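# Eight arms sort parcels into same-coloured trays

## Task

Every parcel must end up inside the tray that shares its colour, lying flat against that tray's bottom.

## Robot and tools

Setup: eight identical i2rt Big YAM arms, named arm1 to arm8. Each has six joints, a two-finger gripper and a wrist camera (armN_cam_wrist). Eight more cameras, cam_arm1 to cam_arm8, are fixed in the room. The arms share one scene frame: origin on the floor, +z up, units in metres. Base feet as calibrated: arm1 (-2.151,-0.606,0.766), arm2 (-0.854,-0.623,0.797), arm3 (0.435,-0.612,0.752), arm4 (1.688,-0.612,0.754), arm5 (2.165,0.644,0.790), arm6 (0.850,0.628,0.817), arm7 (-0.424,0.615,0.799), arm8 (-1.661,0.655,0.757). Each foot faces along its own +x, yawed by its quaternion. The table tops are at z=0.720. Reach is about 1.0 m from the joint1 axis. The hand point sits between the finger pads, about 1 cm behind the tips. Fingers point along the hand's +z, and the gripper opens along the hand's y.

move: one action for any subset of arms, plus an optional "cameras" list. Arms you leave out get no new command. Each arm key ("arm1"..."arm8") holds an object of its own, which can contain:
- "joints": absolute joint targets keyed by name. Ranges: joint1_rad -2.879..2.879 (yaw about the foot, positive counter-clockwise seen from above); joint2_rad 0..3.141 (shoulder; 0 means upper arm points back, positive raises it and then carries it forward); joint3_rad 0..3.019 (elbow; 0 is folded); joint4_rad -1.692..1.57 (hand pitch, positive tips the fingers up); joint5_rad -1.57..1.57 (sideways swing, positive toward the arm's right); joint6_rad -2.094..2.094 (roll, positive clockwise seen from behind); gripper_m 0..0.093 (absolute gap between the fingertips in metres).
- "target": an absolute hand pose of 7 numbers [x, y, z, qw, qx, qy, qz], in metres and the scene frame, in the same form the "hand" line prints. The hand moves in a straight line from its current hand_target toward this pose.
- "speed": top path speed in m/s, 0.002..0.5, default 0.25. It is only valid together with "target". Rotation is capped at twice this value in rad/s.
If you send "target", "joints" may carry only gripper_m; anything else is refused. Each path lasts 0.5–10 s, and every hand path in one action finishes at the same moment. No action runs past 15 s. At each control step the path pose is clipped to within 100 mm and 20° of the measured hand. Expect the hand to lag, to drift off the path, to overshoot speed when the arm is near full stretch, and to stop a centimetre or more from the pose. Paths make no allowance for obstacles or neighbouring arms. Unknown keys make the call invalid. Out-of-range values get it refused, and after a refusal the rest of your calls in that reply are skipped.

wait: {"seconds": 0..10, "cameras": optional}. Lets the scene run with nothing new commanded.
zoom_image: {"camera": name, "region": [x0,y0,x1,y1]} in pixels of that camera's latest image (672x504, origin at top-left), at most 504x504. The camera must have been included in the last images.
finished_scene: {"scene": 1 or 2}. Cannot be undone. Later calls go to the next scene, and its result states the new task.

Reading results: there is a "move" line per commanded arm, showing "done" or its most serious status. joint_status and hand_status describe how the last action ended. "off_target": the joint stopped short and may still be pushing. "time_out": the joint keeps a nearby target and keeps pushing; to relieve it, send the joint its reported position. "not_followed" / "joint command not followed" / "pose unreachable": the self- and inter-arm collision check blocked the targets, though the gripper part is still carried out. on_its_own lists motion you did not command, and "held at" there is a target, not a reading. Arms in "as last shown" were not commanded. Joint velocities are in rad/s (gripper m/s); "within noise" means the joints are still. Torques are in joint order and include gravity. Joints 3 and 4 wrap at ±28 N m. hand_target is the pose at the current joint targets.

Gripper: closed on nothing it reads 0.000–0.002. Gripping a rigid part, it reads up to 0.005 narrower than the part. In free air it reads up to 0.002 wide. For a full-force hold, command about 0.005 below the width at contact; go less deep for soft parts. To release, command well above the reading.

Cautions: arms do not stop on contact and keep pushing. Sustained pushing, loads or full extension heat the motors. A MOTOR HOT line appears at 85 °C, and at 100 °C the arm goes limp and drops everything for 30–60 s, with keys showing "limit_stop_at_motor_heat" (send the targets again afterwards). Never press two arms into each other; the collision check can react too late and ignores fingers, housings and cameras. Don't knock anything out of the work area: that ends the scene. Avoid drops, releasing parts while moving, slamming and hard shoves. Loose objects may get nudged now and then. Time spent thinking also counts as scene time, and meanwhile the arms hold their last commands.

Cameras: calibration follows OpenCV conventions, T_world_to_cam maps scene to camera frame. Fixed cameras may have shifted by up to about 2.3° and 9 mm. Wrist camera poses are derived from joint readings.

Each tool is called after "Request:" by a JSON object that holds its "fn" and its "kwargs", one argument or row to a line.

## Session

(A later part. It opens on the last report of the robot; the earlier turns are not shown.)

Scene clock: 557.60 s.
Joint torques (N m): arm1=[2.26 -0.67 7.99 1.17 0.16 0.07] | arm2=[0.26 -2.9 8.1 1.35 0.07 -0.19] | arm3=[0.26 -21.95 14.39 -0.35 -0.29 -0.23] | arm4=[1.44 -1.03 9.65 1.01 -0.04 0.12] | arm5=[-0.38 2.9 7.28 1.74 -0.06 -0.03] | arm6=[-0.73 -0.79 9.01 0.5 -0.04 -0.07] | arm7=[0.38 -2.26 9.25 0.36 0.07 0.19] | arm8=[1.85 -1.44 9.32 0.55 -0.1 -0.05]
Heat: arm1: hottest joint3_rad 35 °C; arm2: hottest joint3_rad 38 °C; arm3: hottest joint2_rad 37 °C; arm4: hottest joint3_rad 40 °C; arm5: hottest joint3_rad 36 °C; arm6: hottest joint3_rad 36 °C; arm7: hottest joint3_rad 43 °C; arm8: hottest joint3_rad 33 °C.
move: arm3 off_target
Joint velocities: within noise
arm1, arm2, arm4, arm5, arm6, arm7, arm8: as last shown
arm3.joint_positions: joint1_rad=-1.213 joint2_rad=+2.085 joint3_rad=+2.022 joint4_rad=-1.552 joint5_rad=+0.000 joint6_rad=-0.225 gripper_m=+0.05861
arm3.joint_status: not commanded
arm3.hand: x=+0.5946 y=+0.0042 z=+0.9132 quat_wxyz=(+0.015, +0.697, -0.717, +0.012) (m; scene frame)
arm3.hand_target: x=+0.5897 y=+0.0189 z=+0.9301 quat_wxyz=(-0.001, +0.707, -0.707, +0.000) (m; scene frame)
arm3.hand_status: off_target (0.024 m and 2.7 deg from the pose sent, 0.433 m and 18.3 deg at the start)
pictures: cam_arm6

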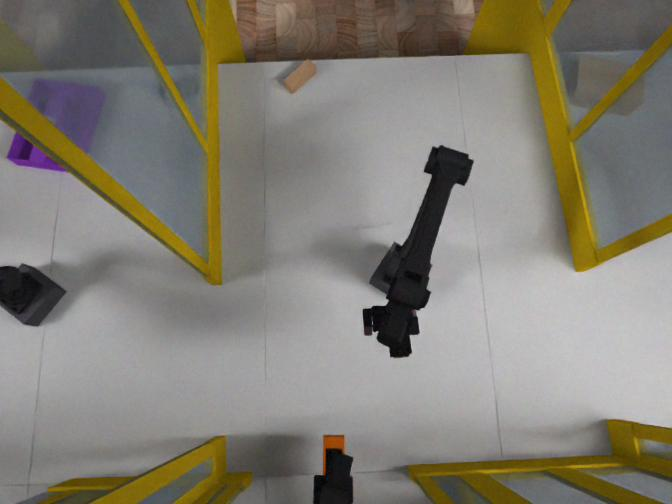

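Request:
{"fn": "move", "kwargs": {
  "arm3": {"target":[0.59,0.02,0.79,0,-0.7071,0.7071,0],"speed":0.25},
  "cameras": []
}}

Request:
{"fn": "move", "kwargs": {
  "arm3": {"target":[0.59,0.02,0.763,0,-0.7071,0.7071,0],"speed":0.1},
  "cameras": []
}}

Request:
{"fn": "move", "kwargs": {
  "arm3": {"joints":{"gripper_m":0.093}},
  "cameras": []
}}

Request:
{"fn": "move", "kwargs": {
  "arm3": {"target":[0.59,0.02,0.93,0,-0.7071,0.7071,0],"speed":0.3},
  "cameras": []
}}

Request:
{"fn": "move", "kwargs": {
  "arm3": {"joints":{"joint2_rad":0.75,"joint3_rad":1.0,"joint4_rad":-1.5}},
  "cameras": ["cam_arm6"]
}}

Request:
{"fn": "move", "kwargs": {
  "arm6": {"target":[0.597,0.03,0.93,0,0.7071,0.7071,0],"speed":0.35},
  "cameras": ["arm6_cam_wrist"]
}}

Scene clock: 572.57 s.
Joint torques (N m): arm1=[2.2 -0.85 8.01 1.21 0.18 0.06] | arm2=[0.21 -2.9 8.1 1.35 0.07 -0.19] | arm3=[0.5 -24.64 9.57 0.53 -0.28 -0.21] | arm4=[1.44 -1.08 9.65 1.01 -0.04 0.12] | arm5=[-0.38 3.08 7.45 1.84 -0.07 -0.08] | arm6=[-0.67 -0.73 9.01 0.49 -0.04 -0.07] | arm7=[0.38 -2.26 9.2 0.35 0.06 0.19] | arm8=[1.9 -1.55 9.4 0.51 -0.1 -0.06]
Heat: arm1: hottest joint3_rad 35 °C; arm2: hottest joint3_rad 38 °C; arm3: hottest joint2_rad 38 °C; arm4: hottest joint3_rad 40 °C; arm5: hottest joint3_rad 36 °C; arm6: hottest joint3_rad 36 °C; arm7: hottest joint3_rad 42 °C; arm8: hottest joint3_rad 33 °C.
move: arm3 off_target
Joint velocities: within noise
arm1, arm2, arm4, arm5, arm6, arm7, arm8: as last shown
arm3.joint_positions: joint1_rad=-1.213 joint2_rad=+2.181 joint3_rad=+1.824 joint4_rad=-1.257 joint5_rad=+0.000 joint6_rad=-0.225 gripper_m=+0.05861
arm3.joint_status: not commanded
arm3.hand: x=+0.5964 y=+0.0093 z=+0.7787 quat_wxyz=(+0.015, +0.697, -0.717, +0.011) (m; scene frame)
arm3.hand_target: x=+0.5898 y=+0.0197 z=+0.7901 quat_wxyz=(+0.000, +0.707, -0.707, +0.000) (m; scene frame)
arm3.hand_status: off_target (0.017 m and 2.6 deg from the pose sent, 0.124 m and 2.7 deg at the start)
pictures: none
No camera images: "cameras" was empty.

Scene clock: 573.57 s.
Joint torques (N m): arm1=[2.32 -0.56 7.97 1.25 0.16 0.05] | arm2=[0.21 -2.9 8.1 1.36 0.07 -0.19] | arm3=[0.38 -22.48 8.7 0.53 -0.28 -0.21] | arm4=[1.44 -1.03 9.66 1.01 -0.04 0.12] | arm5=[-0.44 2.78 7.5 1.76 -0.11 -0.05] | arm6=[-0.67 -0.79 9.02 0.49 -0.05 -0.07] | arm7=[0.44 -2.26 9.25 0.36 0.07 0.19] | arm8=[2.08 -1.61 9.39 0.61 -0.11 -0.04]
Heat: arm1: hottest joint3_rad 35 °C; arm2: hottest joint3_rad 38 °C; arm3: hottest joint2_rad 38 °C; arm4: hottest joint3_rad 40 °C; arm5: hottest joint3_rad 36 °C; arm6: hottest joint3_rad 36 °C; arm7: hottest joint3_rad 42 °C; arm8: hottest joint3_rad 33 °C.
move: arm3 off_target
Joint velocities: within noise
arm1, arm7: as last shown
arm2.joint_positions: joint1_rad=-1.456 joint2_rad=+0.758 joint3_rad=+1.005 joint4_rad=-1.508 joint5_rad=-0.002 joint6_rad=-0.531 gripper_m=+0.09293
arm2.joint_status: not commanded
arm2.hand: x=-0.7299 y=-0.4193 z=+1.0969 quat_wxyz=(-0.150, +0.693, -0.704, -0.039) (m; scene frame)
arm2.hand_target: x=-0.7295 y=-0.4196 z=+1.0972 quat_wxyz=(-0.156, +0.698, -0.698, -0.038) (m; scene frame)
arm2.hand_status: not commanded
arm3.joint_positions: joint1_rad=-1.213 joint2_rad=+2.186 joint3_rad=+1.805 joint4_rad=-1.202 joint5_rad=+0.000 joint6_rad=-0.225 gripper_m=+0.05861
arm3.joint_status: not commanded
arm3.hand: x=+0.5978 y=+0.0147 z=+0.7688 quat_wxyz=(+0.001, +0.697, -0.717, +0.003) (m; scene frame)
arm3.hand_target: x=+0.5899 y=+0.0198 z=+0.7631 quat_wxyz=(+0.000, +0.707, -0.707, +0.000) (m; scene frame)
arm3.hand_status: off_target (0.011 m and 1.7 deg from the pose sent, 0.020 m and 2.6 deg at the start)
arm4.joint_positions: joint1_rad=+1.871 joint2_rad=+0.754 joint3_rad=+1.011 joint4_rad=-1.503 joint5_rad=+0.011 joint6_rad=-0.310 gripper_m=+0.09291
arm4.joint_status: not commanded
arm4.hand: x=+1.4639 y=-0.5312 z=+1.0589 quat_wxyz=(-0.050, +0.986, -0.006, -0.158) (m; scene frame)
arm4.hand_target: x=+1.4641 y=-0.5350 z=+1.0552 quat_wxyz=(-0.049, +0.986, -0.002, -0.157) (m; scene frame)
arm4.hand_status: not commanded
arm5.joint_positions: joint1_rad=+0.603 joint2_rad=+0.625 joint3_rad=+1.427 joint4_rad=-1.371 joint5_rad=+0.120 joint6_rad=-0.097 gripper_m=+0.09397
arm5.joint_status: not commanded
arm5.hand: x=+1.9424 y=+0.5847 z=+1.3387 quat_wxyz=(+0.004, +0.862, +0.164, -0.480) (m; scene frame)
arm5.hand_target: x=+1.9450 y=+0.5839 z=+1.3512 quat_wxyz=(+0.008, +0.855, +0.165, -0.492) (m; scene frame)
arm5.hand_status: not commanded
arm6.joint_positions: joint1_rad=-1.352 joint2_rad=+0.756 joint3_rad=+0.997 joint4_rad=-1.495 joint5_rad=+0.001 joint6_rad=-0.401 gripper_m=+0.09288
arm6.joint_status: not commanded
arm6.hand: x=+0.7565 y=+0.4072 z=+1.1145 quat_wxyz=(-0.059, -0.698, -0.699, +0.146) (m; scene frame)
arm6.hand_target: x=+0.7571 y=+0.4088 z=+1.1165 quat_wxyz=(-0.060, -0.698, -0.698, +0.148) (m; scene frame)
arm6.hand_status: not commanded
arm8.joint_positions: joint1_rad=+0.411 joint2_rad=+0.757 joint3_rad=+1.005 joint4_rad=-1.504 joint5_rad=+0.000 joint6_rad=-0.192 gripper_m=+0.09292
arm8.joint_status: not commanded
arm8.hand: x=-1.7079 y=+0.4206 z=+1.0577 quat_wxyz=(-0.088, -0.699, -0.697, +0.131) (m; scene frame)
arm8.hand_target: x=-1.7077 y=+0.4215 z=+1.0572 quat_wxyz=(-0.089, -0.698, -0.698, +0.133) (m; scene frame)
arm8.hand_status: not commanded
pictures: none
No camera images: "cameras" was empty.

Scene clock: 574.20 s.
Joint torques (N m): arm1=[2.14 -0.38 7.98 1.1 0.17 0.07] | arm2=[0.26 -2.9 8.1 1.35 0.07 -0.19] | arm3=[0.38 -22.59 8.72 0.57 -0.28 -0.21] | arm4=[1.44 -1.08 9.66 0.99 -0.04 0.11] | arm5=[-0.09 2.9 7.57 1.92 -0.1 -0.06] | arm6=[-0.67 -0.91 8.99 0.47 -0.04 -0.07] | arm7=[0.26 -2.32 9.24 0.36 0.06 0.19] | arm8=[1.85 -1.38 9.4 0.53 -0.11 -0.05]
Heat: arm1: hottest joint3_rad 35 °C; arm2: hottest joint3_rad 38 °C; arm3: hottest joint2_rad 38 °C; arm4: hottest joint3_rad 40 °C; arm5: hottest joint3_rad 36 °C; arm6: hottest joint3_rad 36 °C; arm7: hottest joint3_rad 42 °C; arm8: hottest joint3_rad 33 °C.
move: arm3 done
Joint velocities: within noise
arm1, arm2, arm4, arm5, arm6, arm7, arm8: as last shown
arm3.joint_positions: joint1_rad=-1.213 joint2_rad=+2.186 joint3_rad=+1.805 joint4_rad=-1.202 joint5_rad=+0.000 joint6_rad=-0.225 gripper_m=+0.09287
arm3.joint_status: all done
arm3.hand: x=+0.5978 y=+0.0147 z=+0.7688 quat_wxyz=(+0.001, +0.697, -0.717, +0.003) (m; scene frame)
arm3.hand_target: x=+0.5900 y=+0.0198 z=+0.7631 quat_wxyz=(+0.000, +0.707, -0.707, +0.000) (m; scene frame)
arm3.hand_status: not commanded
pictures: none
No camera images: "cameras" was empty.

Scene clock: 575.80 s.
Joint torques (N m): arm1=[2.14 -0.62 8.03 1.2 0.18 0.05] | arm2=[0.26 -2.96 8.1 1.36 0.07 -0.19] | arm3=[0.32 -22.65 14.38 -0.34 -0.27 -0.2] | arm4=[1.44 -1.03 9.65 0.99 -0.04 0.12] | arm5=[-0.38 3.37 7.38 1.73 -0.1 -0.04] | arm6=[-0.67 -0.85 9.01 0.49 -0.04 -0.07] | arm7=[0.38 -2.14 9.26 0.34 0.06 0.18] | arm8=[2.08 -1.38 9.43 0.49 -0.11 -0.04]
Heat: arm1: hottest joint3_rad 35 °C; arm2: hottest joint3_rad 38 °C; arm3: hottest joint2_rad 37 °C; arm4: hottest joint3_rad 40 °C; arm5: hottest joint3_rad 36 °C; arm6: hottest joint3_rad 36 °C; arm7: hottest joint3_rad 42 °C; arm8: hottest joint3_rad 33 °C.
move: arm3 off_target
Joint velocities: within noise
arm1, arm2, arm4, arm5, arm6, arm7, arm8: as last shown
arm3.joint_positions: joint1_rad=-1.213 joint2_rad=+2.091 joint3_rad=+2.024 joint4_rad=-1.552 joint5_rad=+0.000 joint6_rad=-0.227 gripper_m=+0.09297
arm3.joint_status: not commanded
arm3.hand: x=+0.5947 y=+0.0050 z=+0.9100 quat_wxyz=(+0.017, +0.697, -0.716, +0.013) (m; scene frame)
arm3.hand_target: x=+0.5897 y=+0.0189 z=+0.9302 quat_wxyz=(-0.001, +0.707, -0.707, +0.000) (m; scene frame)
arm3.hand_status: off_target (0.025 m and 2.9 deg from the pose sent, 0.161 m and 1.7 deg at the start; pose on its path clipped on 10 of 48 steps)
pictures: none
No camera images: "cameras" was empty.

Scene clock: 577.70 s.
Joint torques (N m): arm1=[2.26 -0.67 7.97 1.22 0.19 0.06] | arm2=[0.26 -2.9 8.09 1.36 0.07 -0.19] | arm3=[0.32 -3.19 9.59 0.9 -0.26 -0.2] | arm4=[1.44 -1.08 9.66 1.01 -0.04 0.12] | arm5=[-0.44 2.96 7.42 1.78 -0.07 -0.07] | arm6=[-0.67 -0.79 9.02 0.47 -0.04 -0.07] | arm7=[0.44 -2.14 9.24 0.35 0.07 0.19] | arm8=[1.96 -1.32 9.43 0.57 -0.1 -0.07]
Heat: arm1: hottest joint3_rad 35 °C; arm2: hottest joint3_rad 38 °C; arm3: hottest joint2_rad 37 °C; arm4: hottest joint3_rad 40 °C; arm5: hottest joint3_rad 36 °C; arm6: hottest joint3_rad 36 °C; arm7: hottest joint3_rad 41 °C; arm8: hottest joint3_rad 33 °C.
move: arm3 done
Joint velocities: within noise
arm1, arm2, arm4, arm5, arm6, arm7, arm8: as last shown
arm3.joint_positions: joint1_rad=-1.213 joint2_rad=+0.753 joint3_rad=+0.998 joint4_rad=-1.507 joint5_rad=+0.000 joint6_rad=-0.227 gripper_m=+0.09297
arm3.joint_status: all done
arm3.hand: x=+0.4935 y=-0.3840 z=+1.0507 quat_wxyz=(-0.135, +0.689, -0.707, -0.080) (m; scene frame)
arm3.hand_target: x=+0.4905 y=-0.3817 z=+1.0527 quat_wxyz=(-0.140, +0.698, -0.697, -0.084) (m; scene frame)
arm3.hand_status: not commanded
pictures: cam_arm6

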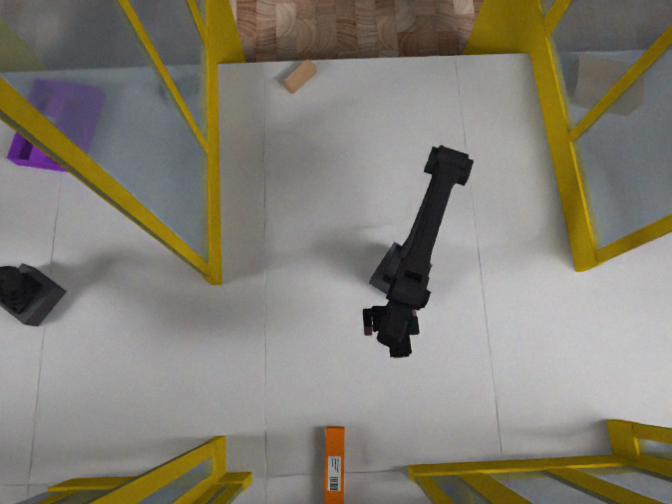

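Scene clock: 580.10 s.
Joint torques (N m): arm1=[2.32 -0.56 8.05 1.11 0.18 0.07] | arm2=[0.21 -2.9 8.1 1.35 0.07 -0.19] | arm3=[0.32 -3.08 9.58 0.88 -0.27 -0.19] | arm4=[1.44 -1.03 9.66 1.01 -0.04 0.12] | arm5=[-0.38 2.9 7.35 1.8 -0.06 -0.05] | arm6=[-0.73 -15.56 12.74 -0.24 -0.04 -0.08] | arm7=[0.38 -2.32 9.28 0.42 0.07 0.18] | arm8=[1.79 -1.67 9.39 0.55 -0.11 -0.03]
Heat: arm1: hottest joint3_rad 35 °C; arm2: hottest joint3_rad 38 °C; arm3: hottest joint2_rad 37 °C; arm4: hottest joint3_rad 40 °C; arm5: hottest joint3_rad 36 °C; arm6: hottest joint3_rad 36 °C; arm7: hottest joint3_rad 41 °C; arm8: hottest joint3_rad 33 °C.
move: arm6 off_target
Joint velocities: within noise
arm1.joint_positions: joint1_rad=-1.549 joint2_rad=+0.751 joint3_rad=+1.012 joint4_rad=-1.509 joint5_rad=+0.004 joint6_rad=+0.267 gripper_m=+0.09289
arm1.joint_status: not commanded
arm1.hand: x=-2.2466 y=-0.8219 z=+1.0718 quat_wxyz=(-0.109, -0.888, -0.429, +0.123) (m; scene frame)
arm1.hand_target: x=-2.2443 y=-0.8232 z=+1.0676 quat_wxyz=(-0.109, -0.887, -0.431, +0.122) (m; scene frame)
arm1.hand_status: not commanded
arm2, arm3, arm4, arm5, arm8: as last shown
arm6.joint_positions: joint1_rad=-1.352 joint2_rad=+2.089 joint3_rad=+1.877 joint4_rad=-1.392 joint5_rad=+0.001 joint6_rad=-0.401 gripper_m=+0.09288
arm6.joint_status: not commanded
arm6.hand: x=+0.6036 y=+0.0445 z=+0.9169 quat_wxyz=(+0.007, -0.706, -0.708, -0.015) (m; scene frame)
arm6.hand_target: x=+0.5972 y=+0.0309 z=+0.9301 quat_wxyz=(+0.000, -0.707, -0.707, +0.000) (m; scene frame)
arm6.hand_status: off_target (0.021 m and 1.9 deg from the pose sent, 0.449 m and 18.2 deg at the start)
arm7.joint_positions: joint1_rad=+2.215 joint2_rad=+0.752 joint3_rad=+1.013 joint4_rad=-1.493 joint5_rad=-0.003 joint6_rad=+0.144 gripper_m=+0.09294
arm7.joint_status: not commanded
arm7.hand: x=-0.4245 y=+0.8564 z=+1.1052 quat_wxyz=(-0.110, +0.647, -0.744, -0.130) (m; scene frame)
arm7.hand_target: x=-0.4261 y=+0.8527 z=+1.0995 quat_wxyz=(-0.104, +0.647, -0.745, -0.123) (m; scene frame)
arm7.hand_status: not commanded
pictures: arm6_cam_wrist
camera_calibration:
arm6_cam_wrist: T_world_to_cam=[[-0.999946, -0.00912551, -0.0050324, 0.607166], [-0.0103197, 0.79988, 0.600071, -0.573765], [-0.00145064, 0.60009, -0.799931, 0.831942], [0, 0, 0, 1]] pos_world=[0.602419, -0.0347564, 1.01285]

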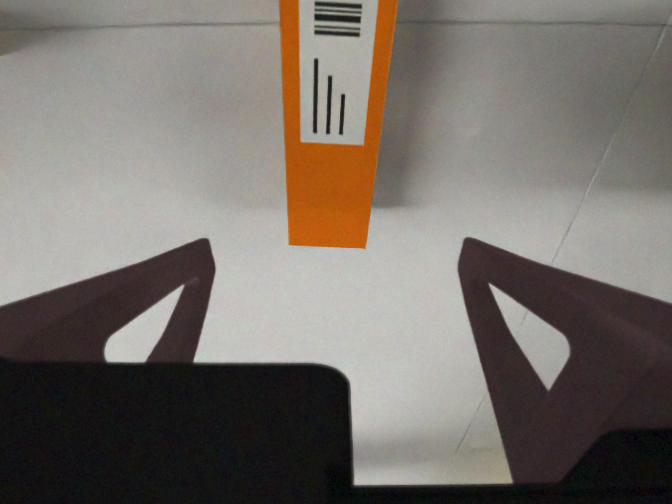

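Request:
{"fn": "move", "kwargs": {
  "arm6": {"target":[0.603,0.000,0.83,0,0.7071,0.7071,0],"speed":0.25},
  "cameras": []
}}

Request:
{"fn": "move", "kwargs": {
  "arm6": {"target":[0.603,-0.005,0.758,0,0.7071,0.7071,0],"speed":0.2},
  "cameras": []
}}

Request:
{"fn": "move", "kwargs": {
  "arm6": {"joints":{"gripper_m":0.045}},
  "cameras": ["arm6_cam_wrist"]
}}

Request:
{"fn": "move", "kwargs": {
  "arm6": {"target":[0.603,0.01,0.95,0,0.7071,0.7071,0],"speed":0.25},
  "cameras": []
}}

Request:
{"fn": "move", "kwargs": {
  "arm6": {"joints":{"joint2_rad":0.75,"joint3_rad":1.0,"joint4_rad":-1.5}},
  "cameras": []
}}

Request:
{"fn": "move", "kwargs": {
  "arm6": {"joints":{"joint1_rad":0.28,"joint6_rad":-0.33}},
  "cameras": []
}}

Request:
{"fn": "move", "kwargs": {
  "arm6": {"target":[1.5,0.4,0.93,0,0,1,0],"speed":0.35},
  "cameras": ["cam_arm6","cam_arm5"]
}}

Scene clock: 596.70 s.
Joint torques (N m): arm1=[2.55 -0.44 8.05 1.2 0.18 0.08] | arm2=[0.26 -2.9 8.1 1.36 0.07 -0.19] | arm3=[0.21 -3.19 9.61 0.94 -0.26 -0.19] | arm4=[1.44 -1.03 9.65 1.01 -0.04 0.11] | arm5=[-0.32 3.02 7.47 1.89 -0.08 -0.04] | arm6=[0.15 -18.08 11.26 0.43 -0.06 -0.02] | arm7=[0.44 -2.2 9.29 0.36 0.06 0.2] | arm8=[1.9 -1.38 9.44 0.57 -0.1 -0.05]
Heat: arm1: hottest joint3_rad 34 °C; arm2: hottest joint3_rad 38 °C; arm3: hottest joint2_rad 34 °C; arm4: hottest joint3_rad 40 °C; arm5: hottest joint3_rad 36 °C; arm6: hottest joint3_rad 38 °C; arm7: hottest joint3_rad 41 °C; arm8: hottest joint3_rad 34 °C.
move: arm6 off_target
Joint velocities: within noise
arm1, arm2, arm3, arm4, arm5, arm7, arm8: as last shown
arm6.joint_positions: joint1_rad=-1.337 joint2_rad=+2.257 joint3_rad=+1.877 joint4_rad=-1.253 joint5_rad=+0.001 joint6_rad=-0.384 gripper_m=+0.09288
arm6.joint_status: not commanded
arm6.hand: x=+0.6051 y=+0.0222 z=+0.8104 quat_wxyz=(+0.013, -0.707, -0.707, -0.028) (m; scene frame)
arm6.hand_target: x=+0.6035 y=+0.0011 z=+0.8307 quat_wxyz=(+0.000, -0.707, -0.707, +0.000) (m; scene frame)
arm6.hand_status: off_target (0.030 m and 3.6 deg from the pose sent, 0.098 m and 1.9 deg at the start)
pictures: none
No camera images: "cameras" was empty.

Scene clock: 597.93 s.
Joint torques (N m): arm1=[2.55 -0.79 7.91 1.2 0.18 0.07] | arm2=[0.26 -2.9 8.1 1.35 0.07 -0.19] | arm3=[0.38 -3.19 9.59 0.9 -0.27 -0.19] | arm4=[1.44 -1.08 9.65 1.01 -0.04 0.11] | arm5=[-0.03 3.31 7.5 1.87 -0.06 -0.04] | arm6=[0.21 -18.55 8.92 0.53 -0.04 0] | arm7=[0.5 -2.2 9.24 0.39 0.06 0.2] | arm8=[1.79 -1.61 9.35 0.57 -0.1 -0.05]
Heat: arm1: hottest joint3_rad 34 °C; arm2: hottest joint3_rad 38 °C; arm3: hottest joint2_rad 34 °C; arm4: hottest joint3_rad 40 °C; arm5: hottest joint3_rad 36 °C; arm6: hottest joint3_rad 37 °C; arm7: hottest joint3_rad 41 °C; arm8: hottest joint3_rad 34 °C.
move: arm6 off_target
Joint velocities: within noise
arm1, arm2, arm3, arm4, arm5, arm7, arm8: as last shown
arm6.joint_positions: joint1_rad=-1.336 joint2_rad=+2.348 joint3_rad=+1.877 joint4_rad=-1.133 joint5_rad=+0.001 joint6_rad=-0.381 gripper_m=+0.09288
arm6.joint_status: not commanded
arm6.hand: x=+0.6002 y=+0.0087 z=+0.7509 quat_wxyz=(+0.007, -0.708, -0.706, -0.015) (m; scene frame)
arm6.hand_target: x=+0.6031 y=-0.0046 z=+0.7582 quat_wxyz=(+0.000, -0.707, -0.707, +0.000) (m; scene frame)
arm6.hand_status: off_target (0.016 m and 1.9 deg from the pose sent, 0.059 m and 3.6 deg at the start)
pictures: none
No camera images: "cameras" was empty.

Scene clock: 598.53 s.
Joint torques (N m): arm1=[2.2 -0.62 8.03 1.16 0.19 0.07] | arm2=[0.26 -2.9 8.1 1.35 0.07 -0.19] | arm3=[0.38 -3.19 9.59 0.9 -0.27 -0.2] | arm4=[1.44 -1.08 9.65 1.01 -0.04 0.11] | arm5=[0.62 3.08 7.27 1.8 -0.06 -0.04] | arm6=[0.26 -18.2 8.92 0.5 -0.03 -0.02] | arm7=[0.5 -2.2 9.25 0.38 0.06 0.19] | arm8=[1.9 -1.26 9.4 0.54 -0.1 -0.07]
Heat: arm1: hottest joint3_rad 34 °C; arm2: hottest joint3_rad 38 °C; arm3: hottest joint2_rad 34 °C; arm4: hottest joint3_rad 40 °C; arm5: hottest joint3_rad 36 °C; arm6: hottest joint3_rad 37 °C; arm7: hottest joint3_rad 41 °C; arm8: hottest joint3_rad 34 °C.
move: arm6 off_target
Joint velocities: within noise
arm1, arm2, arm3, arm4, arm5, arm7, arm8: as last shown
arm6.joint_positions: joint1_rad=-1.336 joint2_rad=+2.348 joint3_rad=+1.877 joint4_rad=-1.132 joint5_rad=+0.000 joint6_rad=-0.380 gripper_m=+0.05944
arm6.joint_status: gripper_m off_target (ended at +0.05947, target +0.04500)
arm6.hand: x=+0.6004 y=+0.0084 z=+0.7509 quat_wxyz=(+0.007, -0.708, -0.706, -0.014) (m; scene frame)
arm6.hand_target: x=+0.6031 y=-0.0047 z=+0.7582 quat_wxyz=(+0.000, -0.707, -0.707, +0.000) (m; scene frame)
arm6.hand_status: not commanded
pictures: arm6_cam_wrist
camera_calibration:
arm6_cam_wrist: T_world_to_cam=[[-0.999981, -0.00415864, -0.00464826, 0.602445], [-0.00611466, 0.800582, 0.599192, -0.447119], [0.00122949, 0.599209, -0.800592, 0.719725], [0, 0, 0, 1]] pos_world=[0.598814, -0.0708052, 0.846916]

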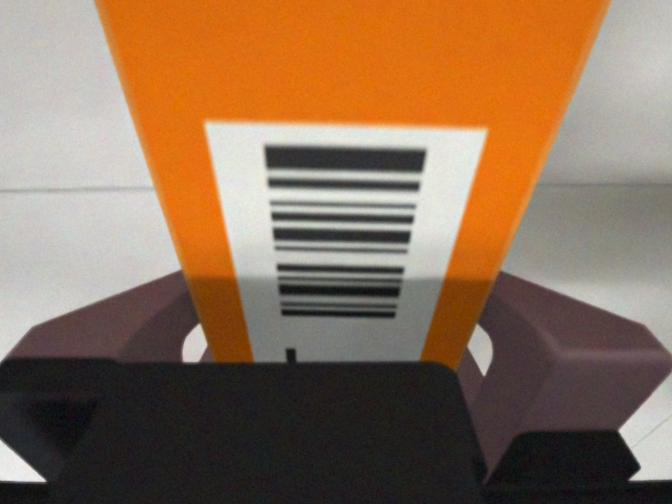

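Scene clock: 600.17 s.
Joint torques (N m): arm1=[2.37 -0.5 8.06 1.22 0.2 0.06] | arm2=[0.26 -2.9 8.09 1.36 0.07 -0.19] | arm3=[0.21 -3.31 9.65 0.88 -0.26 -0.19] | arm4=[1.44 -1.08 9.65 1.01 -0.04 0.12] | arm5=[-0.15 3.02 7.49 1.73 -0.09 -0.01] | arm6=[-0.44 -18.32 12.96 -0.29 -0.02 -0.1] | arm7=[0.32 -2.08 9.26 0.42 0.06 0.2] | arm8=[1.73 -1.61 9.39 0.58 -0.1 -0.05]
Heat: arm1: hottest joint3_rad 34 °C; arm2: hottest joint3_rad 38 °C; arm3: hottest joint2_rad 34 °C; arm4: hottest joint3_rad 40 °C; arm5: hottest joint3_rad 36 °C; arm6: hottest joint3_rad 38 °C; arm7: hottest joint3_rad 41 °C; arm8: hottest joint3_rad 34 °C.
move: arm6 off_target
Joint velocities: within noise
arm1, arm3, arm7: as last shown
arm2.joint_positions: joint1_rad=-1.456 joint2_rad=+0.758 joint3_rad=+1.005 joint4_rad=-1.508 joint5_rad=-0.002 joint6_rad=-0.531 gripper_m=+0.09293
arm2.joint_status: not commanded
arm2.hand: x=-0.7299 y=-0.4193 z=+1.0969 quat_wxyz=(-0.150, +0.693, -0.704, -0.039) (m; scene frame)
arm2.hand_target: x=-0.7295 y=-0.4196 z=+1.0972 quat_wxyz=(-0.156, +0.698, -0.698, -0.038) (m; scene frame)
arm2.hand_status: not commanded
arm4.joint_positions: joint1_rad=+1.871 joint2_rad=+0.754 joint3_rad=+1.011 joint4_rad=-1.503 joint5_rad=+0.011 joint6_rad=-0.310 gripper_m=+0.09291
arm4.joint_status: not commanded
arm4.hand: x=+1.4639 y=-0.5312 z=+1.0589 quat_wxyz=(-0.050, +0.986, -0.006, -0.158) (m; scene frame)
arm4.hand_target: x=+1.4641 y=-0.5350 z=+1.0552 quat_wxyz=(-0.049, +0.986, -0.002, -0.157) (m; scene frame)
arm4.hand_status: not commanded
arm5.joint_positions: joint1_rad=+0.603 joint2_rad=+0.625 joint3_rad=+1.427 joint4_rad=-1.371 joint5_rad=+0.120 joint6_rad=-0.097 gripper_m=+0.09397
arm5.joint_status: not commanded
arm5.hand: x=+1.9424 y=+0.5847 z=+1.3387 quat_wxyz=(+0.004, +0.862, +0.164, -0.480) (m; scene frame)
arm5.hand_target: x=+1.9450 y=+0.5839 z=+1.3512 quat_wxyz=(+0.008, +0.855, +0.165, -0.492) (m; scene frame)
arm5.hand_status: not commanded
arm6.joint_positions: joint1_rad=-1.336 joint2_rad=+2.155 joint3_rad=+1.996 joint4_rad=-1.473 joint5_rad=+0.000 joint6_rad=-0.380 gripper_m=+0.05944
arm6.joint_status: not commanded
arm6.hand: x=+0.6074 y=+0.0258 z=+0.9205 quat_wxyz=(+0.012, -0.708, -0.706, -0.028) (m; scene frame)
arm6.hand_target: x=+0.6035 y=+0.0116 z=+0.9501 quat_wxyz=(+0.000, -0.707, -0.707, +0.000) (m; scene frame)
arm6.hand_status: off_target (0.034 m and 3.5 deg from the pose sent, 0.199 m and 1.8 deg at the start; pose on its path clipped on 6 of 49 steps)
arm8.joint_positions: joint1_rad=+0.411 joint2_rad=+0.757 joint3_rad=+1.005 joint4_rad=-1.504 joint5_rad=+0.000 joint6_rad=-0.192 gripper_m=+0.09292
arm8.joint_status: not commanded
arm8.hand: x=-1.7079 y=+0.4206 z=+1.0577 quat_wxyz=(-0.088, -0.699, -0.697, +0.131) (m; scene frame)
arm8.hand_target: x=-1.7077 y=+0.4215 z=+1.0572 quat_wxyz=(-0.089, -0.698, -0.698, +0.133) (m; scene frame)
arm8.hand_status: not commanded
pictures: none
No camera images: "cameras" was empty.

Scene clock: 602.10 s.
Joint torques (N m): arm1=[2.08 -0.5 8.03 1.24 0.18 0.07] | arm2=[0.21 -2.9 8.1 1.35 0.07 -0.19] | arm3=[0.32 -3.08 9.62 0.9 -0.26 -0.19] | arm4=[1.44 -1.03 9.65 1.01 -0.04 0.11] | arm5=[-0.03 2.84 7.42 1.84 -0.1 -0.06] | arm6=[-0.38 -1.08 9.16 0.51 -0.02 -0.08] | arm7=[0.38 -2.32 9.29 0.4 0.07 0.18] | arm8=[1.85 -1.49 9.42 0.51 -0.11 -0.06]
Heat: arm1: hottest joint3_rad 34 °C; arm2: hottest joint3_rad 38 °C; arm3: hottest joint2_rad 34 °C; arm4: hottest joint3_rad 40 °C; arm5: hottest joint3_rad 36 °C; arm6: hottest joint3_rad 38 °C; arm7: hottest joint3_rad 41 °C; arm8: hottest joint3_rad 34 °C.
move: arm6 done
Joint velocities: within noise
arm1, arm2, arm3, arm4, arm5, arm7, arm8: as last shown
arm6.joint_positions: joint1_rad=-1.336 joint2_rad=+0.759 joint3_rad=+0.995 joint4_rad=-1.496 joint5_rad=+0.000 joint6_rad=-0.380 gripper_m=+0.05944
arm6.joint_status: all done
arm6.hand: x=+0.7602 y=+0.4055 z=+1.1131 quat_wxyz=(-0.061, -0.700, -0.698, +0.143) (m; scene frame)
arm6.hand_target: x=+0.7615 y=+0.4068 z=+1.1167 quat_wxyz=(-0.063, -0.698, -0.698, +0.147) (m; scene frame)
arm6.hand_status: not commanded
pictures: none
No camera images: "cameras" was empty.

Scene clock: 604.10 s.
Joint torques (N m): arm1=[2.37 -0.62 8.01 1.22 0.17 0.04] | arm2=[0.21 -2.9 8.09 1.36 0.07 -0.19] | arm3=[0.38 -3.14 9.58 0.88 -0.27 -0.2] | arm4=[1.44 -1.03 9.66 1.01 -0.04 0.12] | arm5=[-0.32 2.96 7.5 1.87 -0.1 -0.02] | arm6=[0.15 -1.08 9.14 0.5 0.06 0.02] | arm7=[0.5 -2.26 9.26 0.39 0.07 0.2] | arm8=[1.73 -1.73 9.35 0.46 -0.1 -0.06]
Heat: arm1: hottest joint3_rad 34 °C; arm2: hottest joint3_rad 38 °C; arm3: hottest joint2_rad 34 °C; arm4: hottest joint3_rad 40 °C; arm5: hottest joint3_rad 36 °C; arm6: hottest joint3_rad 37 °C; arm7: hottest joint3_rad 41 °C; arm8: hottest joint3_rad 34 °C.
move: arm6 done
Joint velocities: within noise
arm1, arm2, arm3, arm4, arm5, arm7, arm8: as last shown
arm6.joint_positions: joint1_rad=+0.271 joint2_rad=+0.759 joint3_rad=+0.995 joint4_rad=-1.496 joint5_rad=-0.002 joint6_rad=-0.340 gripper_m=+0.05953
arm6.joint_status: all done
arm6.hand: x=+1.0764 y=+0.5465 z=+1.1130 quat_wxyz=(-0.146, -0.003, -0.988, +0.051) (m; scene frame)
arm6.hand_target: x=+1.0755 y=+0.5489 z=+1.1166 quat_wxyz=(-0.151, -0.004, -0.987, +0.052) (m; scene frame)
arm6.hand_status: not commanded
pictures: none
No camera images: "cameras" was empty.

Scene clock: 606.70 s.
Joint torques (N m): arm1=[2.43 -0.67 8.03 1.2 0.19 0.07] | arm2=[0.26 -2.9 8.1 1.36 0.07 -0.19] | arm3=[0.32 -3.25 9.59 0.88 -0.27 -0.2] | arm4=[1.44 -1.08 9.65 1.01 -0.04 0.12] | arm5=[-0.5 2.9 7.42 1.74 -0.08 -0.03] | arm6=[0.15 -16.85 13.19 -0.25 0.07 -0.07] | arm7=[0.32 -2.26 9.25 0.36 0.07 0.19] | arm8=[1.96 -1.67 9.48 0.55 -0.11 -0.05]
Heat: arm1: hottest joint3_rad 34 °C; arm2: hottest joint3_rad 38 °C; arm3: hottest joint3_rad 34 °C; arm4: hottest joint3_rad 40 °C; arm5: hottest joint3_rad 36 °C; arm6: hottest joint3_rad 38 °C; arm7: hottest joint3_rad 41 °C; arm8: hottest joint3_rad 34 °C.
move: arm6 off_target
Joint velocities: within noise
arm1, arm2, arm4, arm5, arm7, arm8: as last shown
arm3.joint_positions: joint1_rad=-1.213 joint2_rad=+0.753 joint3_rad=+0.998 joint4_rad=-1.507 joint5_rad=+0.000 joint6_rad=-0.227 gripper_m=+0.09297
arm3.joint_status: not commanded
arm3.hand: x=+0.4935 y=-0.3840 z=+1.0507 quat_wxyz=(-0.135, +0.689, -0.707, -0.080) (m; scene frame)
arm3.hand_target: x=+0.4905 y=-0.3817 z=+1.0527 quat_wxyz=(-0.140, +0.698, -0.697, -0.084) (m; scene frame)
arm3.hand_status: not commanded
arm6.joint_positions: joint1_rad=+0.272 joint2_rad=+2.215 joint3_rad=+2.086 joint4_rad=-1.480 joint5_rad=-0.002 joint6_rad=-0.340 gripper_m=+0.05953
arm6.joint_status: not commanded
arm6.hand: x=+1.4835 y=+0.4001 z=+0.9145 quat_wxyz=(+0.018, -0.003, -1.000, -0.007) (m; scene frame)
arm6.hand_target: x=+1.4990 y=+0.4006 z=+0.9301 quat_wxyz=(-0.001, +0.000, -1.000, +0.000) (m; scene frame)
arm6.hand_status: off_target (0.023 m and 2.2 deg from the pose sent, 0.484 m and 17.8 deg at the start)
pictures: cam_arm5, cam_arm6

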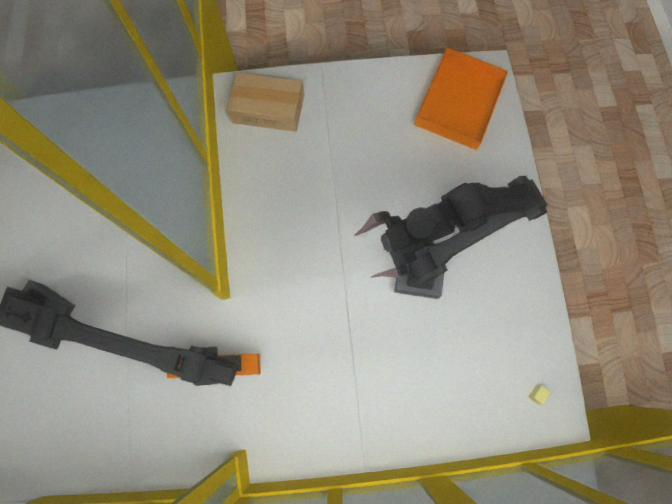

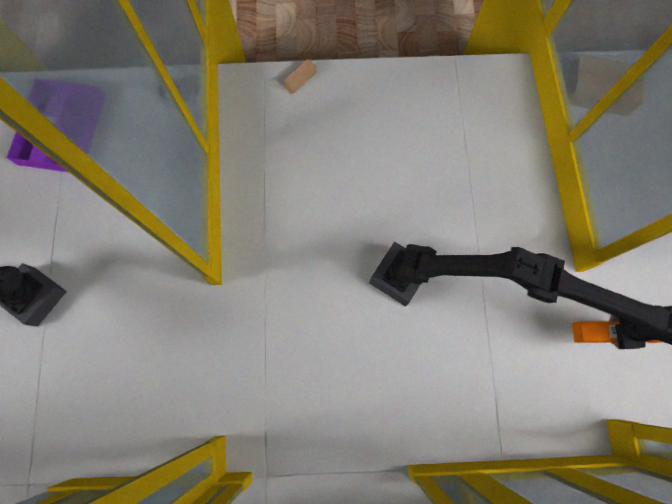

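Request:
{"fn": "move", "kwargs": {
  "arm6": {"target":[1.51,0.4,0.78,0,0,1,0],"speed":0.25},
  "cameras": []
}}

Request:
{"fn": "move", "kwargs": {
  "arm6": {"target":[1.51,0.4,0.748,0,0,1,0],"speed":0.1},
  "cameras": []
}}

Request:
{"fn": "move", "kwargs": {
  "arm6": {"joints":{"gripper_m":0.093}},
  "cameras": []
}}

Request:
{"fn": "move", "kwargs": {
  "arm6": {"target":[1.5,0.4,0.94,0,0,1,0],"speed":0.3},
  "cameras": []
}}

Request:
{"fn": "move", "kwargs": {
  "arm6": {"joints":{"joint2_rad":0.75,"joint3_rad":1.0,"joint4_rad":-1.5}},
  "cameras": []
}}

Request:
{"fn": "move", "kwargs": {
  "arm5": {"target":[1.51,0.4,0.93,0,1,0,0],"speed":0.35},
  "cameras": ["arm5_cam_wrist"]
}}

Scene clock: 618.80 s.
Joint torques (N m): arm1=[1.96 -0.44 7.99 1.16 0.2 0.08] | arm2=[0.26 -2.9 8.1 1.35 0.07 -0.19] | arm3=[0.32 -3.19 9.61 0.9 -0.27 -0.19] | arm4=[1.44 -1.03 9.66 1.01 -0.04 0.11] | arm5=[-0.56 2.61 7.53 1.91 -0.06 -0.07] | arm6=[0.15 -19.66 9.29 0.49 0.06 -0.03] | arm7=[0.38 -2.26 9.26 0.36 0.07 0.19] | arm8=[2.08 -1.49 9.43 0.53 -0.11 -0.05]
Heat: arm1: hottest joint3_rad 34 °C; arm2: hottest joint3_rad 38 °C; arm3: hottest joint3_rad 34 °C; arm4: hottest joint3_rad 40 °C; arm5: hottest joint3_rad 36 °C; arm6: hottest joint3_rad 40 °C; arm7: hottest joint3_rad 40 °C; arm8: hottest joint3_rad 34 °C.
move: arm6 off_target
Joint velocities: within noise
arm1.joint_positions: joint1_rad=-1.549 joint2_rad=+0.751 joint3_rad=+1.012 joint4_rad=-1.509 joint5_rad=+0.004 joint6_rad=+0.267 gripper_m=+0.09289
arm1.joint_status: not commanded
arm1.hand: x=-2.2466 y=-0.8219 z=+1.0718 quat_wxyz=(-0.109, -0.888, -0.429, +0.123) (m; scene frame)
arm1.hand_target: x=-2.2443 y=-0.8232 z=+1.0676 quat_wxyz=(-0.109, -0.887, -0.431, +0.122) (m; scene frame)
arm1.hand_status: not commanded
arm2, arm3, arm4, arm5, arm8: as last shown
arm6.joint_positions: joint1_rad=+0.274 joint2_rad=+2.382 joint3_rad=+1.985 joint4_rad=-1.217 joint5_rad=-0.002 joint6_rad=-0.340 gripper_m=+0.05953
arm6.joint_status: not commanded
arm6.hand: x=+1.4953 y=+0.3975 z=+0.7656 quat_wxyz=(+0.020, -0.002, -1.000, -0.008) (m; scene frame)
arm6.hand_target: x=+1.5095 y=+0.4002 z=+0.7801 quat_wxyz=(+0.000, +0.000, -1.000, +0.000) (m; scene frame)
arm6.hand_status: off_target (0.021 m and 2.5 deg from the pose sent, 0.137 m and 2.2 deg at the start)
arm7.joint_positions: joint1_rad=+2.215 joint2_rad=+0.752 joint3_rad=+1.013 joint4_rad=-1.493 joint5_rad=-0.003 joint6_rad=+0.144 gripper_m=+0.09294
arm7.joint_status: not commanded
arm7.hand: x=-0.4245 y=+0.8564 z=+1.1052 quat_wxyz=(-0.110, +0.647, -0.744, -0.130) (m; scene frame)
arm7.hand_target: x=-0.4261 y=+0.8527 z=+1.0995 quat_wxyz=(-0.104, +0.647, -0.745, -0.123) (m; scene frame)
arm7.hand_status: not commanded
pictures: none
No camera images: "cameras" was empty.

Scene clock: 619.90 s.
Joint torques (N m): arm1=[2.2 -0.38 8.01 1.16 0.19 0.07] | arm2=[0.26 -2.9 8.1 1.36 0.07 -0.19] | arm3=[0.32 -3.19 9.62 0.9 -0.27 -0.19] | arm4=[1.44 -1.03 9.66 1.01 -0.04 0.11] | arm5=[0.03 3.14 7.53 1.81 -0.11 -0.05] | arm6=[0.26 -17.96 7.99 0.61 0.06 -0.02] | arm7=[0.5 -2.32 9.25 0.42 0.06 0.19] | arm8=[1.85 -1.38 9.4 0.55 -0.09 -0.04]
Heat: arm1: hottest joint3_rad 34 °C; arm2: hottest joint3_rad 38 °C; arm3: hottest joint3_rad 34 °C; arm4: hottest joint3_rad 40 °C; arm5: hottest joint3_rad 36 °C; arm6: hottest joint3_rad 40 °C; arm7: hottest joint3_rad 40 °C; arm8: hottest joint3_rad 34 °C.
move: arm6 done
Joint velocities: within noise
arm1, arm2, arm3, arm4, arm5, arm7, arm8: as last shown
arm6.joint_positions: joint1_rad=+0.274 joint2_rad=+2.400 joint3_rad=+1.985 joint4_rad=-1.164 joint5_rad=-0.002 joint6_rad=-0.340 gripper_m=+0.05953
arm6.joint_status: not commanded
arm6.hand: x=+1.5044 y=+0.3942 z=+0.7536 quat_wxyz=(+0.003, -0.002, -1.000, -0.002) (m; scene frame)
arm6.hand_target: x=+1.5097 y=+0.4000 z=+0.7481 quat_wxyz=(+0.000, +0.000, -1.000, +0.000) (m; scene frame)
arm6.hand_status: done (0.010 m and 0.5 deg from the pose sent, 0.023 m and 2.4 deg at the start)
pictures: none
No camera images: "cameras" was empty.

Scene clock: 620.53 s.
Joint torques (N m): arm1=[2.32 -0.62 7.98 1.22 0.18 0.08] | arm2=[0.21 -2.9 8.1 1.35 0.07 -0.19] | arm3=[0.32 -3.14 9.58 0.88 -0.26 -0.2] | arm4=[1.44 -1.08 9.66 1.01 -0.04 0.11] | arm5=[-0.26 3.19 7.34 1.77 -0.07 -0.05] | arm6=[0.26 -18.2 7.99 0.59 0.05 -0.02] | arm7=[0.38 -2.32 9.24 0.39 0.05 0.2] | arm8=[1.85 -1.61 9.4 0.53 -0.09 -0.05]
Heat: arm1: hottest joint3_rad 34 °C; arm2: hottest joint3_rad 38 °C; arm3: hottest joint3_rad 34 °C; arm4: hottest joint3_rad 40 °C; arm5: hottest joint3_rad 36 °C; arm6: hottest joint3_rad 40 °C; arm7: hottest joint3_rad 40 °C; arm8: hottest joint3_rad 34 °C.
move: arm6 done
Joint velocities: within noise
arm1, arm2, arm3, arm4, arm5, arm7, arm8: as last shown
arm6.joint_positions: joint1_rad=+0.274 joint2_rad=+2.400 joint3_rad=+1.985 joint4_rad=-1.163 joint5_rad=-0.001 joint6_rad=-0.340 gripper_m=+0.09278
arm6.joint_status: all done
arm6.hand: x=+1.5045 y=+0.3941 z=+0.7533 quat_wxyz=(+0.003, -0.002, -1.000, -0.002) (m; scene frame)
arm6.hand_target: x=+1.5098 y=+0.4000 z=+0.7480 quat_wxyz=(+0.000, +0.000, -1.000, +0.000) (m; scene frame)
arm6.hand_status: not commanded
pictures: none
No camera images: "cameras" was empty.

Scene clock: 622.13 s.
Joint torques (N m): arm1=[2.14 -0.44 7.95 1.09 0.19 0.07] | arm2=[0.26 -2.9 8.1 1.36 0.07 -0.19] | arm3=[0.38 -3.25 9.62 0.88 -0.28 -0.2] | arm4=[1.44 -1.08 9.65 1.01 -0.04 0.12] | arm5=[-0.56 3.14 7.39 1.84 -0.09 -0.01] | arm6=[-0.15 -18.2 13.05 -0.25 0.04 -0.07] | arm7=[0.26 -2.02 9.25 0.36 0.06 0.19] | arm8=[1.85 -1.55 9.43 0.55 -0.1 -0.05]
Heat: arm1: hottest joint3_rad 34 °C; arm2: hottest joint3_rad 38 °C; arm3: hottest joint3_rad 34 °C; arm4: hottest joint3_rad 40 °C; arm5: hottest joint3_rad 36 °C; arm6: hottest joint3_rad 40 °C; arm7: hottest joint3_rad 40 °C; arm8: hottest joint3_rad 34 °C.
move: arm6 off_target
Joint velocities: within noise
arm1, arm2, arm3, arm4, arm5, arm7, arm8: as last shown
arm6.joint_positions: joint1_rad=+0.274 joint2_rad=+2.226 joint3_rad=+2.109 joint4_rad=-1.504 joint5_rad=-0.001 joint6_rad=-0.340 gripper_m=+0.09288
arm6.joint_status: not commanded
arm6.hand: x=+1.4842 y=+0.4013 z=+0.9162 quat_wxyz=(+0.024, -0.002, -1.000, -0.009) (m; scene frame)
arm6.hand_target: x=+1.4987 y=+0.4004 z=+0.9403 quat_wxyz=(-0.001, +0.000, -1.000, +0.000) (m; scene frame)
arm6.hand_status: off_target (0.029 m and 2.9 deg from the pose sent, 0.187 m and 0.5 deg at the start; pose on its path clipped on 11 of 48 steps)
pictures: none
No camera images: "cameras" was empty.

Scene clock: 624.07 s.
Joint torques (N m): arm1=[2.32 -0.32 8.03 1.13 0.19 0.07] | arm2=[0.21 -2.9 8.09 1.36 0.07 -0.19] | arm3=[0.32 -3.14 9.62 0.91 -0.28 -0.19] | arm4=[1.44 -1.03 9.66 1.01 -0.04 0.12] | arm5=[-0.44 3.02 7.43 1.83 -0.09 -0.08] | arm6=[-0.15 -0.97 8.96 0.79 0.05 -0.06] | arm7=[0.32 -2.14 9.18 0.39 0.06 0.17] | arm8=[1.61 -1.49 9.46 0.54 -0.1 -0.04]
Heat: arm1: hottest joint3_rad 34 °C; arm2: hottest joint3_rad 38 °C; arm3: hottest joint3_rad 34 °C; arm4: hottest joint3_rad 40 °C; arm5: hottest joint3_rad 36 °C; arm6: hottest joint3_rad 40 °C; arm7: hottest joint3_rad 40 °C; arm8: hottest joint3_rad 34 °C.
move: arm6 done
Joint velocities: within noise
arm1, arm3, arm7: as last shown
arm1.hand_target: x=-2.2444 y=-0.8232 z=+1.0676 quat_wxyz=(-0.109, -0.887, -0.431, +0.122) (m; scene frame)
arm2.joint_positions: joint1_rad=-1.456 joint2_rad=+0.758 joint3_rad=+1.005 joint4_rad=-1.508 joint5_rad=-0.002 joint6_rad=-0.531 gripper_m=+0.09293
arm2.joint_status: not commanded
arm2.hand: x=-0.7299 y=-0.4193 z=+1.0969 quat_wxyz=(-0.150, +0.693, -0.704, -0.039) (m; scene frame)
arm2.hand_target: x=-0.7295 y=-0.4196 z=+1.0972 quat_wxyz=(-0.156, +0.698, -0.698, -0.038) (m; scene frame)
arm2.hand_status: not commanded
arm4.joint_positions: joint1_rad=+1.871 joint2_rad=+0.754 joint3_rad=+1.011 joint4_rad=-1.503 joint5_rad=+0.011 joint6_rad=-0.310 gripper_m=+0.09291
arm4.joint_status: not commanded
arm4.hand: x=+1.4639 y=-0.5312 z=+1.0589 quat_wxyz=(-0.050, +0.986, -0.006, -0.158) (m; scene frame)
arm4.hand_target: x=+1.4641 y=-0.5350 z=+1.0552 quat_wxyz=(-0.049, +0.986, -0.002, -0.157) (m; scene frame)
arm4.hand_status: not commanded
arm5.joint_positions: joint1_rad=+0.603 joint2_rad=+0.625 joint3_rad=+1.427 joint4_rad=-1.371 joint5_rad=+0.120 joint6_rad=-0.097 gripper_m=+0.09397
arm5.joint_status: not commanded
arm5.hand: x=+1.9424 y=+0.5847 z=+1.3387 quat_wxyz=(+0.004, +0.862, +0.164, -0.480) (m; scene frame)
arm5.hand_target: x=+1.9450 y=+0.5839 z=+1.3512 quat_wxyz=(+0.008, +0.855, +0.165, -0.492) (m; scene frame)
arm5.hand_status: not commanded
arm6.joint_positions: joint1_rad=+0.274 joint2_rad=+0.759 joint3_rad=+0.998 joint4_rad=-1.504 joint5_rad=-0.001 joint6_rad=-0.340 gripper_m=+0.09288
arm6.joint_status: all done
arm6.hand: x=+1.0752 y=+0.5476 z=+1.1134 quat_wxyz=(-0.144, -0.002, -0.988, +0.050) (m; scene frame)
arm6.hand_target: x=+1.0755 y=+0.5489 z=+1.1166 quat_wxyz=(-0.151, +0.000, -0.987, +0.053) (m; scene frame)
arm6.hand_status: not commanded
arm8.joint_positions: joint1_rad=+0.411 joint2_rad=+0.757 joint3_rad=+1.005 joint4_rad=-1.504 joint5_rad=+0.000 joint6_rad=-0.192 gripper_m=+0.09292
arm8.joint_status: not commanded
arm8.hand: x=-1.7079 y=+0.4206 z=+1.0577 quat_wxyz=(-0.088, -0.699, -0.697, +0.131) (m; scene frame)
arm8.hand_target: x=-1.7077 y=+0.4215 z=+1.0572 quat_wxyz=(-0.089, -0.698, -0.698, +0.133) (m; scene frame)
arm8.hand_status: not commanded
pictures: none
No camera images: "cameras" was empty.

Scene clock: 627.13 s.
Joint torques (N m): arm1=[2.02 -0.56 7.95 1.18 0.18 0.08] | arm2=[0.26 -2.9 8.1 1.35 0.07 -0.19] | arm3=[0.38 -3.14 9.62 0.9 -0.27 -0.2] | arm4=[1.44 -1.08 9.66 0.99 -0.04 0.11] | arm5=[-1.44 -20.66 10.29 0.12 -0.2 0.04] | arm6=[-0.15 -1.08 8.96 0.77 0.05 -0.06] | arm7=[0.5 -2.43 9.25 0.4 0.06 0.2] | arm8=[1.79 -1.55 9.37 0.55 -0.1 -0.04]
Heat: arm1: hottest joint3_rad 34 °C; arm2: hottest joint3_rad 38 °C; arm3: hottest joint3_rad 34 °C; arm4: hottest joint3_rad 40 °C; arm5: hottest joint3_rad 37 °C; arm6: hottest joint3_rad 39 °C; arm7: hottest joint3_rad 40 °C; arm8: hottest joint3_rad 34 °C.
move: arm5 off_target
Joint velocities: within noise
arm1, arm2, arm3, arm4, arm6, arm7, arm8: as last shown
arm5.joint_positions: joint1_rad=+0.623 joint2_rad=+2.250 joint3_rad=+2.223 joint4_rad=-1.575 joint5_rad=-0.003 joint6_rad=+0.345 gripper_m=+0.09397
arm5.joint_status: not commanded
arm5.hand: x=+1.5220 y=+0.4004 z=+0.9126 quat_wxyz=(-0.007, +1.000, +0.008, +0.017) (m; scene frame)
arm5.hand_target: x=+1.5108 y=+0.4003 z=+0.9300 quat_wxyz=(+0.000, +1.000, +0.000, -0.001) (m; scene frame)
arm5.hand_status: off_target (0.021 m and 2.3 deg from the pose sent, 0.623 m and 60.9 deg at the start)
pictures: arm5_cam_wrist
camera_calibration:
arm5_cam_wrist: T_world_to_cam=[[-0.0056998, 0.999779, 0.0202492, -0.409059], [0.800983, -0.00755818, 0.598639, -1.75476], [0.59866, 0.0196314, -0.800763, -0.0641789], [0, 0, 0, 1]] pos_world=[1.44162, 0.396966, 1.00736]

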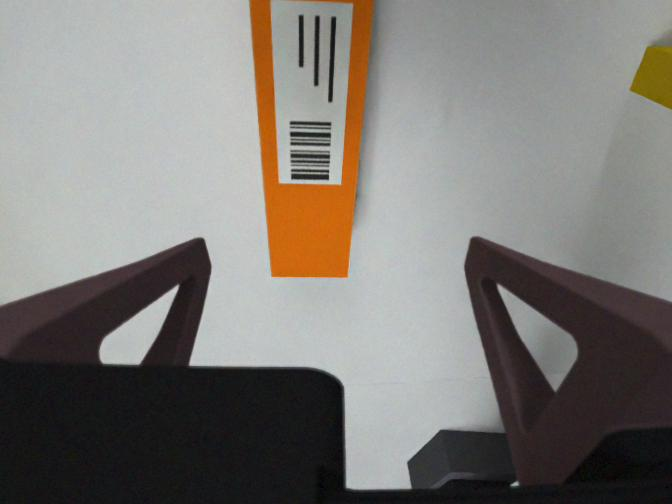

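Request:
{"fn": "move", "kwargs": {
  "arm5": {"target":[1.488,0.381,0.83,0,1,0,0],"speed":0.25},
  "cameras": []
}}

Request:
{"fn": "move", "kwargs": {
  "arm5": {"target":[1.485,0.381,0.762,0,1,0,0],"speed":0.2},
  "cameras": ["arm5_cam_wrist"]
}}

Scene clock: 636.73 s.
Joint torques (N m): arm1=[2.14 -0.73 7.97 1.2 0.2 0.06] | arm2=[0.21 -2.9 8.1 1.36 0.07 -0.19] | arm3=[0.21 -3.08 9.61 0.9 -0.27 -0.2] | arm4=[1.44 -1.03 9.66 0.99 -0.04 0.12] | arm5=[-0.38 -23.53 8.81 0.65 -0.19 0.05] | arm6=[-0.15 -1.03 8.96 0.8 0.05 -0.06] | arm7=[0.5 -2.14 9.21 0.36 0.07 0.19] | arm8=[1.73 -1.67 9.4 0.51 -0.11 -0.05]
Heat: arm1: hottest joint3_rad 34 °C; arm2: hottest joint3_rad 38 °C; arm3: hottest joint3_rad 34 °C; arm4: hottest joint3_rad 40 °C; arm5: hottest joint3_rad 37 °C; arm6: hottest joint3_rad 39 °C; arm7: hottest joint3_rad 40 °C; arm8: hottest joint3_rad 34 °C.
move: arm5 off_target
Joint velocities: within noise
arm1, arm2, arm3, arm4, arm6, arm7, arm8: as last shown
arm5.joint_positions: joint1_rad=+0.624 joint2_rad=+2.408 joint3_rad=+2.223 joint4_rad=-1.445 joint5_rad=-0.003 joint6_rad=+0.359 gripper_m=+0.09397
arm5.joint_status: not commanded
arm5.hand: x=+1.5016 y=+0.3920 z=+0.8039 quat_wxyz=(-0.012, +0.999, +0.002, +0.030) (m; scene frame)
arm5.hand_target: x=+1.4890 y=+0.3815 z=+0.8305 quat_wxyz=(+0.000, +1.000, +0.000, +0.000) (m; scene frame)
arm5.hand_status: off_target (0.031 m and 3.7 deg from the pose sent, 0.091 m and 2.3 deg at the start)
pictures: none
No camera images: "cameras" was empty.

Scene clock: 638.03 s.
Joint torques (N m): arm1=[1.79 -0.73 7.97 1.13 0.17 0.07] | arm2=[0.21 -2.9 8.1 1.36 0.07 -0.19] | arm3=[0.38 -3.14 9.62 0.88 -0.28 -0.19] | arm4=[1.44 -1.03 9.65 1.01 -0.04 0.12] | arm5=[-0.44 -22.18 7.05 0.75 -0.13 0.07] | arm6=[-0.15 -0.97 8.96 0.77 0.04 -0.06] | arm7=[0.26 -2.2 9.24 0.36 0.06 0.2] | arm8=[1.9 -1.49 9.39 0.54 -0.1 -0.04]
Heat: arm1: hottest joint3_rad 34 °C; arm2: hottest joint3_rad 38 °C; arm3: hottest joint3_rad 34 °C; arm4: hottest joint3_rad 40 °C; arm5: hottest joint3_rad 37 °C; arm6: hottest joint3_rad 39 °C; arm7: hottest joint3_rad 40 °C; arm8: hottest joint3_rad 34 °C.
move: arm5 off_target
Joint velocities: within noise
arm1, arm2, arm4, arm6, arm7, arm8: as last shown
arm3.joint_positions: joint1_rad=-1.213 joint2_rad=+0.753 joint3_rad=+0.998 joint4_rad=-1.507 joint5_rad=+0.000 joint6_rad=-0.227 gripper_m=+0.09297
arm3.joint_status: not commanded
arm3.hand: x=+0.4935 y=-0.3840 z=+1.0507 quat_wxyz=(-0.135, +0.689, -0.707, -0.080) (m; scene frame)
arm3.hand_target: x=+0.4905 y=-0.3817 z=+1.0527 quat_wxyz=(-0.140, +0.698, -0.697, -0.084) (m; scene frame)
arm3.hand_status: not commanded
arm5.joint_positions: joint1_rad=+0.624 joint2_rad=+2.462 joint3_rad=+2.191 joint4_rad=-1.322 joint5_rad=-0.003 joint6_rad=+0.360 gripper_m=+0.09397
arm5.joint_status: not commanded
arm5.hand: x=+1.4904 y=+0.3880 z=+0.7537 quat_wxyz=(-0.006, +1.000, +0.002, +0.013) (m; scene frame)
arm5.hand_target: x=+1.4851 y=+0.3812 z=+0.7621 quat_wxyz=(+0.000, +1.000, +0.000, +0.000) (m; scene frame)
arm5.hand_status: off_target (0.012 m and 1.6 deg from the pose sent, 0.046 m and 3.8 deg at the start)
pictures: arm5_cam_wrist
camera_calibration:
arm5_cam_wrist: T_world_to_cam=[[0.00777444, 0.999824, 0.017082, -0.411291], [0.80595, -0.0163771, 0.591758, -1.63324], [0.591933, 0.00916666, -0.805935, -0.154247], [0, 0, 0, 1]] pos_world=[1.41081, 0.385884, 0.849196]

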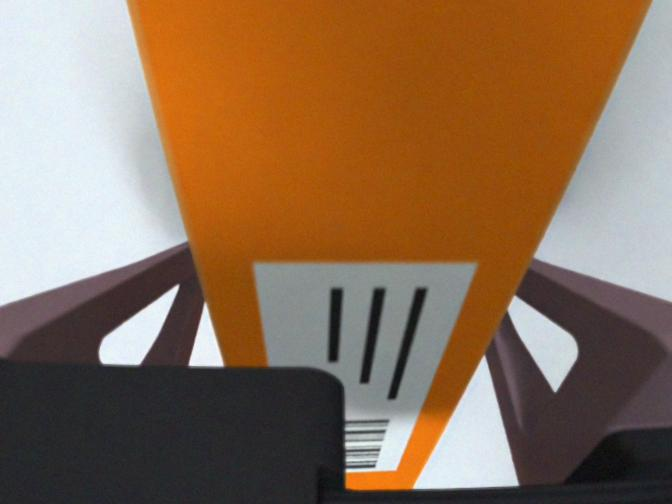

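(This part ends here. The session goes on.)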